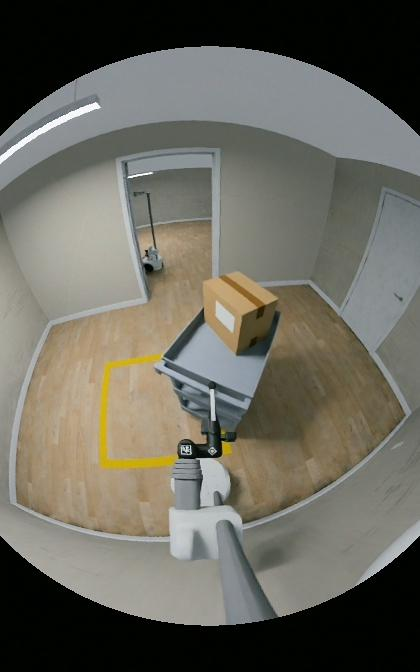

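Emit:
move(
  r2={"base":{"translate_m":0.26,"strafe_m":-0.10},"contact_limits":{"translate_m":0.7},"pace":"slow"},
  blocking=false,
  cameras=[],
)

Emit:
wait(
  seconds=5,
  cameras=["r2_head_left_camera","r2_head_camera"],
)

Scene clock: 1039.90 s.
move: r2 moving
r1: as last shown
r1.lidar_m: 4.70 2.59 1.97 1.89 0.25 0.25 0.52 1.46 1.63 2.83 2.94 4.18
r1.motor_effort: lift_m=+20(20) arm_m=+4(4) wheel_0=-1(2) wheel_1=-1(1) wheel_2=+0(0)
r1.servo_current: wrist_yaw_rad=52(59) wrist_pitch_rad=39(46) wrist_roll_rad=52(78) gripper_m=39(52)
r1.contact_limits: strafe_m 0.6
r1.wrist_depth_mm: 136 138 - 445 279 196 - / 113 139 - 449 283 198 - / 117 139 267 455 285 196 - / 137 160 - 455 286 196 - / 1983 - - 459 287 197 - / 1205 1182 193 525 190 198 - / 854 750 759 154 268 197 759
r2.base_odometry: x=-3.579 y=-5.920 heading=+0.832
r2.turned_by_wheels: +0.001
r2.turned_by_imu: +0.001
r2.base_tilt: forward=-0.7 right=+0.1
r2.lidar_m: 0.43 0.55 2.50 2.22 0.87 0.54 0.45 0.46 0.56 1.12 2.53 0.37
r2.base_status: translate_m moving; strafe_m moving
r2.joint_positions: lift_m=+0.689 arm_m=+0.000 wrist_yaw_rad=-0.002 wrist_pitch_rad=+0.008 wrist_roll_rad=+1.569 gripper_m=-0.019
r2.joint_status: not commanded
r2.measured_speeds: translate_m=+0.049 strafe_m=-0.018 rotate_rad=+0.002 lift_m=+0.000 arm_m=+0.000 wrist_yaw_rad=+0.000 wrist_pitch_rad=+0.000 wrist_roll_rad=+0.000
r2.motor_effort: lift_m=+21(21) arm_m=-4(5) wheel_0=+7(11) wheel_1=+7(7) wheel_2=-12(14)
r2.servo_current: wrist_yaw_rad=52(52) wrist_pitch_rad=46(59) wrist_roll_rad=39(52) gripper_m=72(85)
r2.contact_limits: translate_m 0.7
r2.hand_pose: x=+0.4592 y=-0.0879 z=+0.8647 quat_wxyz=(+0.708, +0.706, +0.002, -0.003) (m; r2's base frame)
r2.wrist_depth_mm: - - 488 104 163 - - / - 449 436 116 174 - - / - 445 433 123 188 - - / - - 554 134 205 - - / - - - 150 226 - - / - - 185 167 177 1708 - / - - - - - - 484
pictures: none
No camera images: "cameras" was empty.

Scene clock: 1043.40 s.
earlier move: r2 done
r1.base_odometry: x=-1.773 y=+1.566 heading=+2.963
r1.turned_by_wheels: +0.000
r1.turned_by_imu: +0.000
r1.base_tilt: forward=-1.6 right=+1.3
r1.lidar_m: 4.70 2.58 1.98 1.92 0.25 0.25 0.54 1.44 1.65 2.82 2.98 4.18
r1.base_status: not commanded
r1.joint_positions: lift_m=+0.127 arm_m=+0.000 wrist_yaw_rad=+3.092 wrist_pitch_rad=+0.002 wrist_roll_rad=+0.000 gripper_m=+0.056
r1.joint_status: not commanded
r1.measured_speeds: all 0
r1.motor_effort: lift_m=+20(20) arm_m=+4(4) wheel_0=-2(2) wheel_1=-1(2) wheel_2=+0(0)
r1.servo_current: wrist_yaw_rad=65(72) wrist_pitch_rad=33(52) wrist_roll_rad=39(78) gripper_m=46(52)
r1.contact_limits: strafe_m 0.6
r1.hand_pose: x=-0.1128 y=+0.1016 z=+0.3046 quat_wxyz=(+0.025, -0.001, +0.000, +1.000) (m; r1's base frame)
r1.wrist_depth_mm: 136 138 - 442 279 196 - / 113 138 - 452 283 198 - / 117 139 267 452 285 196 - / 136 160 - 459 286 197 - / 1983 - - 462 287 197 - / 1182 1229 195 525 190 198 - / 842 768 750 153 268 197 768
r2.base_odometry: x=-3.341 y=-5.801 heading=+0.831
r2.turned_by_wheels: +0.000
r2.turned_by_imu: +0.000
r2.base_tilt: forward=-0.7 right=+0.1
r2.lidar_m: 0.43 2.15 2.59 2.35 1.24 0.78 0.68 0.69 0.83 1.64 2.39 0.31
r2.base_status: done
r2.joint_positions: lift_m=+0.689 arm_m=+0.000 wrist_yaw_rad=-0.002 wrist_pitch_rad=+0.008 wrist_roll_rad=+1.569 gripper_m=-0.019
r2.joint_status: not commanded
r2.measured_speeds: all 0
r2.motor_effort: lift_m=+21(21) arm_m=-3(5) wheel_0=+4(14) wheel_1=+3(8) wheel_2=-7(14)
r2.servo_current: wrist_yaw_rad=52(59) wrist_pitch_rad=52(59) wrist_roll_rad=39(65) gripper_m=78(85)
r2.contact_limits: translate_m 0.7
r2.hand_pose: x=+0.4591 y=-0.0879 z=+0.8647 quat_wxyz=(+0.708, +0.706, +0.002, -0.003) (m; r2's base frame)
r2.wrist_depth_mm: - 366 366 - - - - / - 399 407 - - - - / - - 569 - 166 - - / - - - - 187 - - / 1863 - - 121 224 1661 - / 1808 - 187 145 179 1576 488 / 1756 - - - 424 421 430
wait: 3.50 of 5 s (r2 has come to rest)
pictures: r2_head_camera, r2_head_left_camera
Images, in order (width x height): r2_head_camera 420x560, r2_head_left_camera 420x672.

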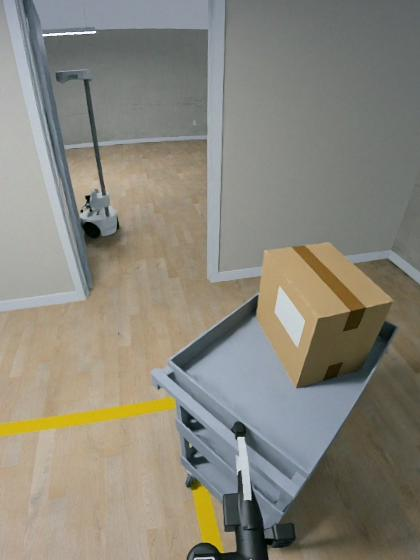

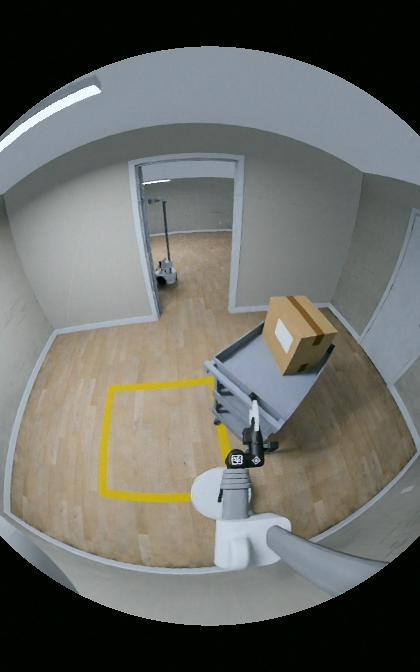

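Emit:
move(
  r2={"base":{"translate_m":0.1,"strafe_m":0.5},"contact_limits":{"translate_m":0.7},"pace":"slow"},
  blocking=false,
  cameras=[],
)

Emit:
wait(
  seconds=7,
  cameras=["r2_head_left_camera","r2_head_camera"],
)

Scene clock: 1057.30 s.
move: r2 moving
r1: as last shown
r1.lidar_m: 4.71 2.59 1.94 1.91 0.25 0.25 0.52 1.43 1.62 2.83 2.97 4.15
r1.motor_effort: lift_m=+20(20) arm_m=+4(4) wheel_0=-2(2) wheel_1=-1(1) wheel_2=+0(0)
r1.servo_current: wrist_yaw_rad=59(59) wrist_pitch_rad=46(46) wrist_roll_rad=52(52) gripper_m=46(52)
r1.contact_limits: strafe_m 0.6
r1.wrist_depth_mm: 136 138 - 445 281 196 - / 113 139 - 449 283 198 - / 117 139 267 452 285 198 - / 137 160 - 455 286 198 - / 1921 - - 462 287 198 - / 1182 1205 194 525 191 198 - / 854 750 768 154 270 198 768
r2.base_odometry: x=-3.349 y=-5.791 heading=+0.830
r2.turned_by_wheels: -0.001
r2.turned_by_imu: -0.001
r2.base_tilt: forward=-0.7 right=+0.1
r2.lidar_m: 0.44 2.19 2.59 2.34 1.27 0.77 0.68 0.68 0.85 1.61 2.40 0.34
r2.base_status: translate_m moving; strafe_m moving
r2.joint_positions: lift_m=+0.689 arm_m=+0.000 wrist_yaw_rad=-0.004 wrist_pitch_rad=+0.008 wrist_roll_rad=+1.569 gripper_m=-0.019
r2.joint_status: not commanded
r2.measured_speeds: translate_m=+0.010 strafe_m=+0.051 rotate_rad=+0.000 lift_m=+0.000 arm_m=+0.000 wrist_yaw_rad=-0.003 wrist_pitch_rad=+0.000 wrist_roll_rad=+0.000
r2.motor_effort: lift_m=+21(21) arm_m=-3(4) wheel_0=-7(11) wheel_1=+7(7) wheel_2=-7(8)
r2.servo_current: wrist_yaw_rad=46(59) wrist_pitch_rad=52(52) wrist_roll_rad=39(46) gripper_m=78(78)
r2.contact_limits: translate_m 0.7
r2.hand_pose: x=+0.4590 y=-0.0885 z=+0.8647 quat_wxyz=(+0.708, +0.706, +0.001, -0.004) (m; r2's base frame)
r2.wrist_depth_mm: - 364 368 - - - - / - 402 404 - - - - / - - 574 - 166 - - / - - - - 187 - - / 1808 - - 122 224 1708 - / 1808 - 186 145 177 1618 488 / 1756 - - - 427 - 430
pictures: none
No camera images: "cameras" was empty.

Scene clock: 1063.13 s.
earlier move: r2 done
r1.base_odometry: x=-1.773 y=+1.566 heading=+2.963
r1.turned_by_wheels: +0.000
r1.turned_by_imu: +0.000
r1.base_tilt: forward=-1.6 right=+1.3
r1.lidar_m: 4.69 2.61 1.97 1.92 0.25 0.25 0.58 1.45 1.66 2.81 2.99 4.22
r1.base_status: not commanded
r1.joint_positions: lift_m=+0.127 arm_m=+0.000 wrist_yaw_rad=+3.092 wrist_pitch_rad=+0.002 wrist_roll_rad=+0.000 gripper_m=+0.056
r1.joint_status: not commanded
r1.measured_speeds: all 0
r1.motor_effort: lift_m=+20(20) arm_m=+4(4) wheel_0=-1(2) wheel_1=-1(2) wheel_2=+0(0)
r1.servo_current: wrist_yaw_rad=33(72) wrist_pitch_rad=39(52) wrist_roll_rad=33(72) gripper_m=46(52)
r1.contact_limits: strafe_m 0.6
r1.hand_pose: x=-0.1128 y=+0.1016 z=+0.3046 quat_wxyz=(+0.025, -0.001, +0.000, +1.000) (m; r1's base frame)
r1.wrist_depth_mm: 136 138 - 442 281 196 - / 113 139 - 449 285 198 - / 117 139 270 449 285 196 - / 137 160 - 455 286 196 - / 1983 - - 459 287 198 - / 1205 1205 194 535 191 198 - / 866 759 741 153 268 196 778
r2.base_odometry: x=-3.643 y=-5.390 heading=+0.831
r2.turned_by_wheels: +0.001
r2.turned_by_imu: -0.002
r2.base_tilt: forward=-0.6 right=+0.1
r2.lidar_m: 0.44 1.92 2.12 1.89 1.58 1.01 0.87 0.88 1.09 2.05 0.78 0.33
r2.base_status: done
r2.joint_positions: lift_m=+0.689 arm_m=+0.000 wrist_yaw_rad=+0.001 wrist_pitch_rad=+0.008 wrist_roll_rad=+1.570 gripper_m=-0.019
r2.joint_status: not commanded
r2.measured_speeds: all 0
r2.motor_effort: lift_m=+21(21) arm_m=-3(4) wheel_0=-2(18) wheel_1=+6(8) wheel_2=-4(15)
r2.servo_current: wrist_yaw_rad=52(104) wrist_pitch_rad=52(59) wrist_roll_rad=39(65) gripper_m=78(85)
r2.contact_limits: translate_m 0.7
r2.hand_pose: x=+0.4594 y=-0.0870 z=+0.8647 quat_wxyz=(+0.707, +0.707, +0.003, -0.002) (m; r2's base frame)
r2.wrist_depth_mm: - 336 336 - - - - / - 488 - - - - - / 1756 - - - - - - / 1756 - - - - - - / 1661 - - - - 1576 517 / 1661 - 184 - 160 1430 449 / - - - - - - 1182
wait: 5.83 of 7 s (r2 has come to rest)
pictures: r2_head_camera, r2_head_left_camera
Images, in order (width x height): r2_head_camera 420x560, r2_head_left_camera 420x672.

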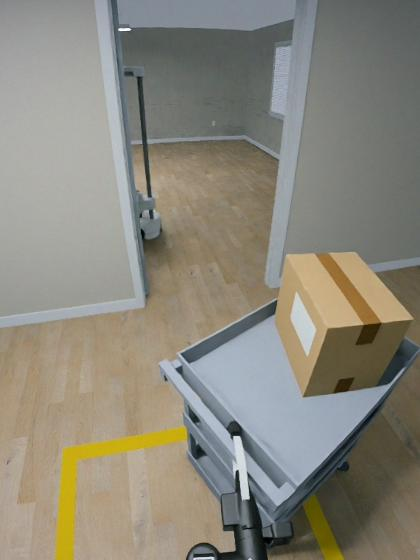

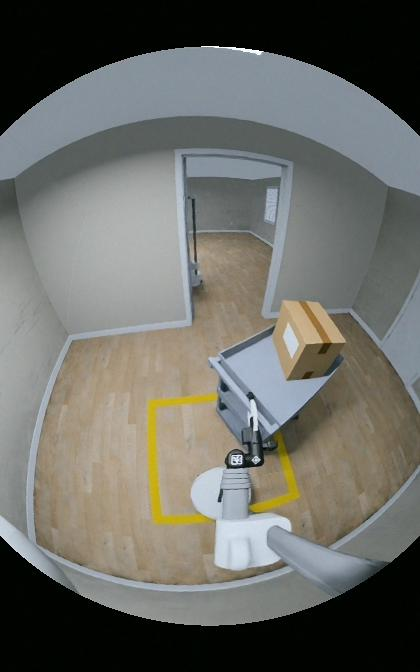

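Emit:
move(
  r2={"base":{"translate_m":-0.04,"strafe_m":0.36},"contact_limits":{"translate_m":0.7},"pace":"slow"},
  blocking=false,
  cameras=[],
)

Emit:
wait(
  seconds=7,
  cameras=["r2_head_left_camera","r2_head_camera"],
)

Scene clock: 1069.43 s.
move: r2 moving
r1: as last shown
r1.base_tilt: forward=-1.6 right=+1.2
r1.lidar_m: 4.71 2.60 1.97 1.91 0.25 0.25 0.54 1.42 1.63 2.82 2.99 4.19
r1.motor_effort: lift_m=+20(20) arm_m=+4(4) wheel_0=-2(2) wheel_1=-1(2) wheel_2=+0(0)
r1.servo_current: wrist_yaw_rad=46(65) wrist_pitch_rad=39(52) wrist_roll_rad=52(59) gripper_m=46(46)
r1.contact_limits: strafe_m 0.6
r1.wrist_depth_mm: 136 138 - 442 281 196 - / 113 139 - 445 282 197 - / 117 140 268 455 286 197 - / 137 160 - 455 287 197 - / 1983 - - 459 287 197 - / 1182 1182 193 530 191 198 - / 842 759 759 153 268 197 759
r2.base_odometry: x=-3.654 y=-5.382 heading=+0.832
r2.turned_by_wheels: +0.000
r2.turned_by_imu: +0.001
r2.base_tilt: forward=-0.6 right=+0.1
r2.lidar_m: 0.46 1.93 2.11 1.87 1.58 0.99 0.87 0.89 1.07 2.04 0.75 0.33
r2.base_status: translate_m moving; strafe_m moving
r2.joint_positions: lift_m=+0.689 arm_m=+0.000 wrist_yaw_rad=+0.001 wrist_pitch_rad=+0.008 wrist_roll_rad=+1.570 gripper_m=-0.019
r2.joint_status: not commanded
r2.measured_speeds: translate_m=-0.005 strafe_m=+0.051 rotate_rad=-0.001 lift_m=+0.000 arm_m=+0.000 wrist_yaw_rad=-0.016 wrist_pitch_rad=+0.000 wrist_roll_rad=+0.000
r2.motor_effort: lift_m=+21(21) arm_m=-3(4) wheel_0=-10(11) wheel_1=+8(9) wheel_2=+6(8)
r2.servo_current: wrist_yaw_rad=46(59) wrist_pitch_rad=52(52) wrist_roll_rad=46(52) gripper_m=78(85)
r2.contact_limits: translate_m 0.7
r2.hand_pose: x=+0.4593 y=-0.0872 z=+0.8647 quat_wxyz=(+0.707, +0.707, +0.003, -0.003) (m; r2's base frame)
r2.wrist_depth_mm: - 332 336 - - - - / - 436 - - - - - / 1756 - - - - - - / 1756 - - - - - - / 1708 - - - - 1618 512 / 1618 - 186 116 175 1464 477 / - - - - - - 1205
pictures: none
No camera images: "cameras" was empty.

Scene clock: 1073.77 s.
earlier move: r2 done
r1.base_odometry: x=-1.773 y=+1.566 heading=+2.963
r1.turned_by_wheels: +0.000
r1.turned_by_imu: +0.000
r1.base_tilt: forward=-1.6 right=+1.3
r1.lidar_m: 4.69 2.61 1.97 1.90 0.25 0.25 0.56 1.44 1.65 2.82 2.99 4.22
r1.base_status: not commanded
r1.joint_positions: lift_m=+0.127 arm_m=+0.000 wrist_yaw_rad=+3.092 wrist_pitch_rad=+0.002 wrist_roll_rad=+0.000 gripper_m=+0.056
r1.joint_status: not commanded
r1.measured_speeds: all 0
r1.motor_effort: lift_m=+20(20) arm_m=+4(4) wheel_0=-1(2) wheel_1=-1(2) wheel_2=+0(0)
r1.servo_current: wrist_yaw_rad=46(78) wrist_pitch_rad=39(52) wrist_roll_rad=39(65) gripper_m=46(46)
r1.contact_limits: strafe_m 0.6
r1.hand_pose: x=-0.1128 y=+0.1016 z=+0.3046 quat_wxyz=(+0.025, -0.001, +0.000, +1.000) (m; r1's base frame)
r1.wrist_depth_mm: 136 138 - 445 279 197 - / 113 139 - 449 283 197 - / 117 139 268 455 285 197 - / 137 160 - 455 286 197 - / 1921 - - 462 287 197 - / 1229 1205 193 525 191 198 - / 866 759 759 153 268 197 768
r2.base_odometry: x=-3.936 y=-5.177 heading=+0.832
r2.turned_by_wheels: +0.000
r2.turned_by_imu: +0.000
r2.base_tilt: forward=-0.7 right=+0.1
r2.lidar_m: 0.45 1.91 1.74 1.53 1.56 1.03 0.90 0.90 1.11 2.13 3.19 0.33
r2.base_status: done
r2.joint_positions: lift_m=+0.689 arm_m=+0.000 wrist_yaw_rad=-0.002 wrist_pitch_rad=+0.008 wrist_roll_rad=+1.570 gripper_m=-0.019
r2.joint_status: not commanded
r2.measured_speeds: all 0
r2.motor_effort: lift_m=+21(21) arm_m=-3(4) wheel_0=-6(15) wheel_1=+3(9) wheel_2=+6(10)
r2.servo_current: wrist_yaw_rad=46(65) wrist_pitch_rad=46(65) wrist_roll_rad=59(65) gripper_m=72(85)
r2.contact_limits: translate_m 0.7
r2.hand_pose: x=+0.4591 y=-0.0880 z=+0.8647 quat_wxyz=(+0.707, +0.707, +0.002, -0.004) (m; r2's base frame)
r2.wrist_depth_mm: - 349 351 - - - - / 1808 413 418 - - - - / 1756 - 615 - - - - / 1708 - - - 181 - - / - - - - 220 1464 530 / - - 181 134 176 1464 480 / - 123 - - - - 430
wait: 4.33 of 7 s (r2 has come to rest)
pictures: r2_head_camera, r2_head_left_camera
Images, in order (width x height): r2_head_camera 420x560, r2_head_left_camera 420x672.

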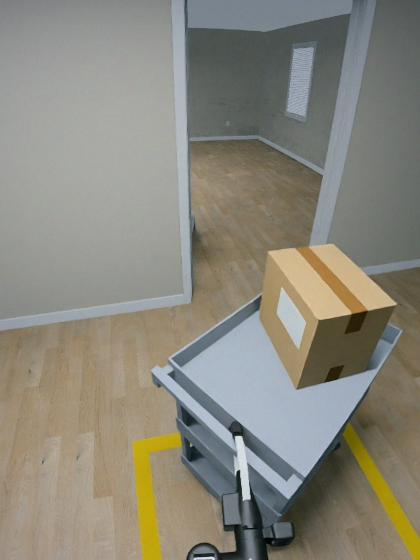

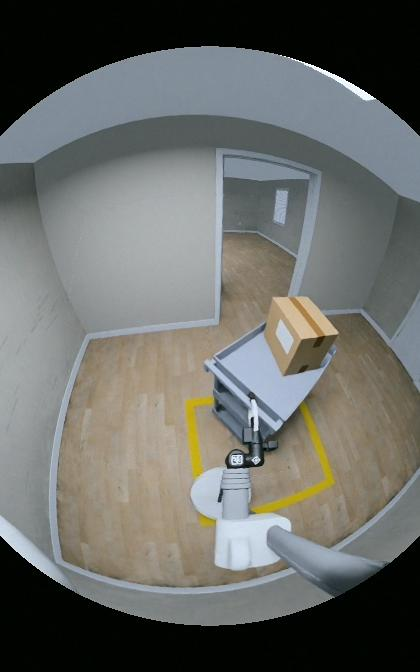

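Emit:
move(
  r2={"base":{"translate_m":-0.05,"strafe_m":0.35},"contact_limits":{"translate_m":0.7},"pace":"slow"},
  blocking=false,
  cameras=[],
)

Emit:
wait(
  seconds=7,
  cameras=["r2_head_left_camera","r2_head_camera"],
)

Scene clock: 1080.70 s.
move: r2 moving
r1: as last shown
r1.lidar_m: 4.70 2.59 1.97 1.88 0.25 0.25 0.55 1.41 1.65 2.82 2.97 4.18
r1.motor_effort: lift_m=+20(20) arm_m=+4(4) wheel_0=-2(2) wheel_1=-1(1) wheel_2=+0(0)
r1.servo_current: wrist_yaw_rad=33(65) wrist_pitch_rad=39(52) wrist_roll_rad=52(65) gripper_m=46(46)
r1.contact_limits: strafe_m 0.6
r1.wrist_depth_mm: 136 138 - 442 281 196 - / 113 139 - 449 282 198 - / 117 140 268 452 285 198 - / 137 160 - 459 286 197 - / - - - 466 289 198 - / 1182 1229 194 525 191 198 - / 842 759 768 153 266 196 768
r2.base_odometry: x=-3.947 y=-5.170 heading=+0.831
r2.turned_by_wheels: +0.000
r2.turned_by_imu: +0.000
r2.base_tilt: forward=-0.6 right=+0.1
r2.lidar_m: 0.47 1.90 1.71 1.51 1.52 1.03 0.92 0.89 1.12 2.12 3.21 0.33
r2.base_status: translate_m moving; strafe_m moving
r2.joint_positions: lift_m=+0.689 arm_m=+0.000 wrist_yaw_rad=-0.002 wrist_pitch_rad=+0.008 wrist_roll_rad=+1.570 gripper_m=-0.019
r2.joint_status: not commanded
r2.measured_speeds: translate_m=-0.007 strafe_m=+0.052 rotate_rad=-0.001 lift_m=+0.000 arm_m=+0.000 wrist_yaw_rad=+0.000 wrist_pitch_rad=+0.000 wrist_roll_rad=+0.000
r2.motor_effort: lift_m=+21(21) arm_m=-3(4) wheel_0=-12(12) wheel_1=+6(7) wheel_2=+6(8)
r2.servo_current: wrist_yaw_rad=52(59) wrist_pitch_rad=52(59) wrist_roll_rad=46(52) gripper_m=78(85)
r2.contact_limits: translate_m 0.7
r2.hand_pose: x=+0.4591 y=-0.0880 z=+0.8647 quat_wxyz=(+0.707, +0.707, +0.002, -0.004) (m; r2's base frame)
r2.wrist_depth_mm: - 357 357 - - - - / 1756 410 413 - - - - / 1756 - 609 - - - - / 1756 - - - 185 - - / - - - 117 224 1464 535 / - - 181 141 175 1499 488 / - 122 - - - - 433
pictures: none
No camera images: "cameras" was empty.

Scene clock: 1084.93 s.
earlier move: r2 done
r1.base_odometry: x=-1.773 y=+1.566 heading=+2.963
r1.turned_by_wheels: +0.000
r1.turned_by_imu: +0.000
r1.base_tilt: forward=-1.6 right=+1.2
r1.lidar_m: 4.68 2.58 1.97 1.89 0.25 0.25 0.52 1.45 1.61 2.82 2.99 4.18
r1.base_status: not commanded
r1.joint_positions: lift_m=+0.127 arm_m=+0.000 wrist_yaw_rad=+3.092 wrist_pitch_rad=+0.002 wrist_roll_rad=+0.000 gripper_m=+0.056
r1.joint_status: not commanded
r1.measured_speeds: all 0
r1.motor_effort: lift_m=+20(20) arm_m=+4(4) wheel_0=-2(2) wheel_1=-1(1) wheel_2=+0(0)
r1.servo_current: wrist_yaw_rad=39(65) wrist_pitch_rad=39(52) wrist_roll_rad=46(78) gripper_m=39(46)
r1.contact_limits: strafe_m 0.6
r1.hand_pose: x=-0.1128 y=+0.1016 z=+0.3046 quat_wxyz=(+0.025, -0.001, +0.000, +1.000) (m; r1's base frame)
r1.wrist_depth_mm: 136 138 - 445 281 196 - / 113 139 - 452 282 198 - / 117 139 267 452 282 196 - / 137 160 - 455 286 198 - / 1983 - - 462 287 197 - / 1205 1182 193 530 190 198 - / 842 750 750 153 268 196 778
r2.base_odometry: x=-4.228 y=-4.978 heading=+0.832
r2.turned_by_wheels: +0.000
r2.turned_by_imu: +0.000
r2.base_tilt: forward=-0.6 right=+0.0
r2.lidar_m: 0.46 1.88 1.33 1.17 1.20 1.03 0.90 0.92 1.14 2.16 3.41 0.36
r2.base_status: done
r2.joint_positions: lift_m=+0.689 arm_m=+0.000 wrist_yaw_rad=-0.001 wrist_pitch_rad=+0.008 wrist_roll_rad=+1.570 gripper_m=-0.019
r2.joint_status: not commanded
r2.measured_speeds: all 0
r2.motor_effort: lift_m=+21(21) arm_m=-3(4) wheel_0=-6(16) wheel_1=+3(8) wheel_2=+6(10)
r2.servo_current: wrist_yaw_rad=52(59) wrist_pitch_rad=52(59) wrist_roll_rad=39(78) gripper_m=85(85)
r2.contact_limits: translate_m 0.7
r2.hand_pose: x=+0.4592 y=-0.0878 z=+0.8647 quat_wxyz=(+0.707, +0.707, +0.002, -0.003) (m; r2's base frame)
r2.wrist_depth_mm: 1863 399 399 - - - - / 1808 384 384 - 153 - - / 1708 574 504 - 175 - - / - - 621 110 193 - - / - - - 129 223 - - / - - 180 152 176 1464 504 / - - - - - - 455
wait: 4.23 of 7 s (r2 has come to rest)
pictures: r2_head_camera, r2_head_left_camera
Images, in order (width x height): r2_head_camera 420x560, r2_head_left_camera 420x672.

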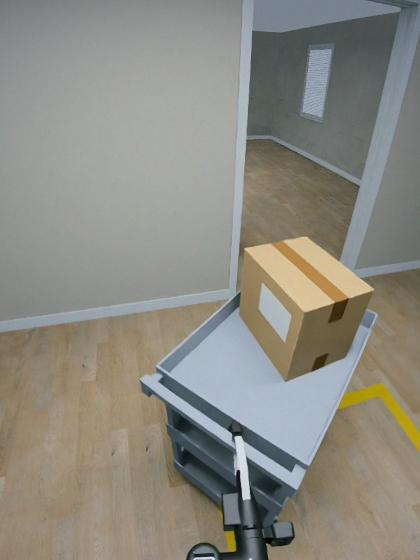

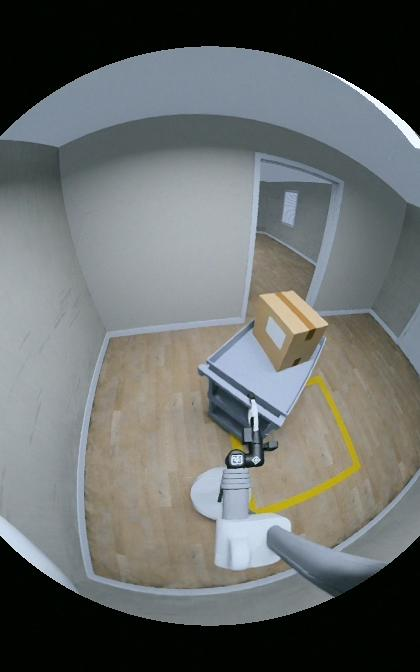

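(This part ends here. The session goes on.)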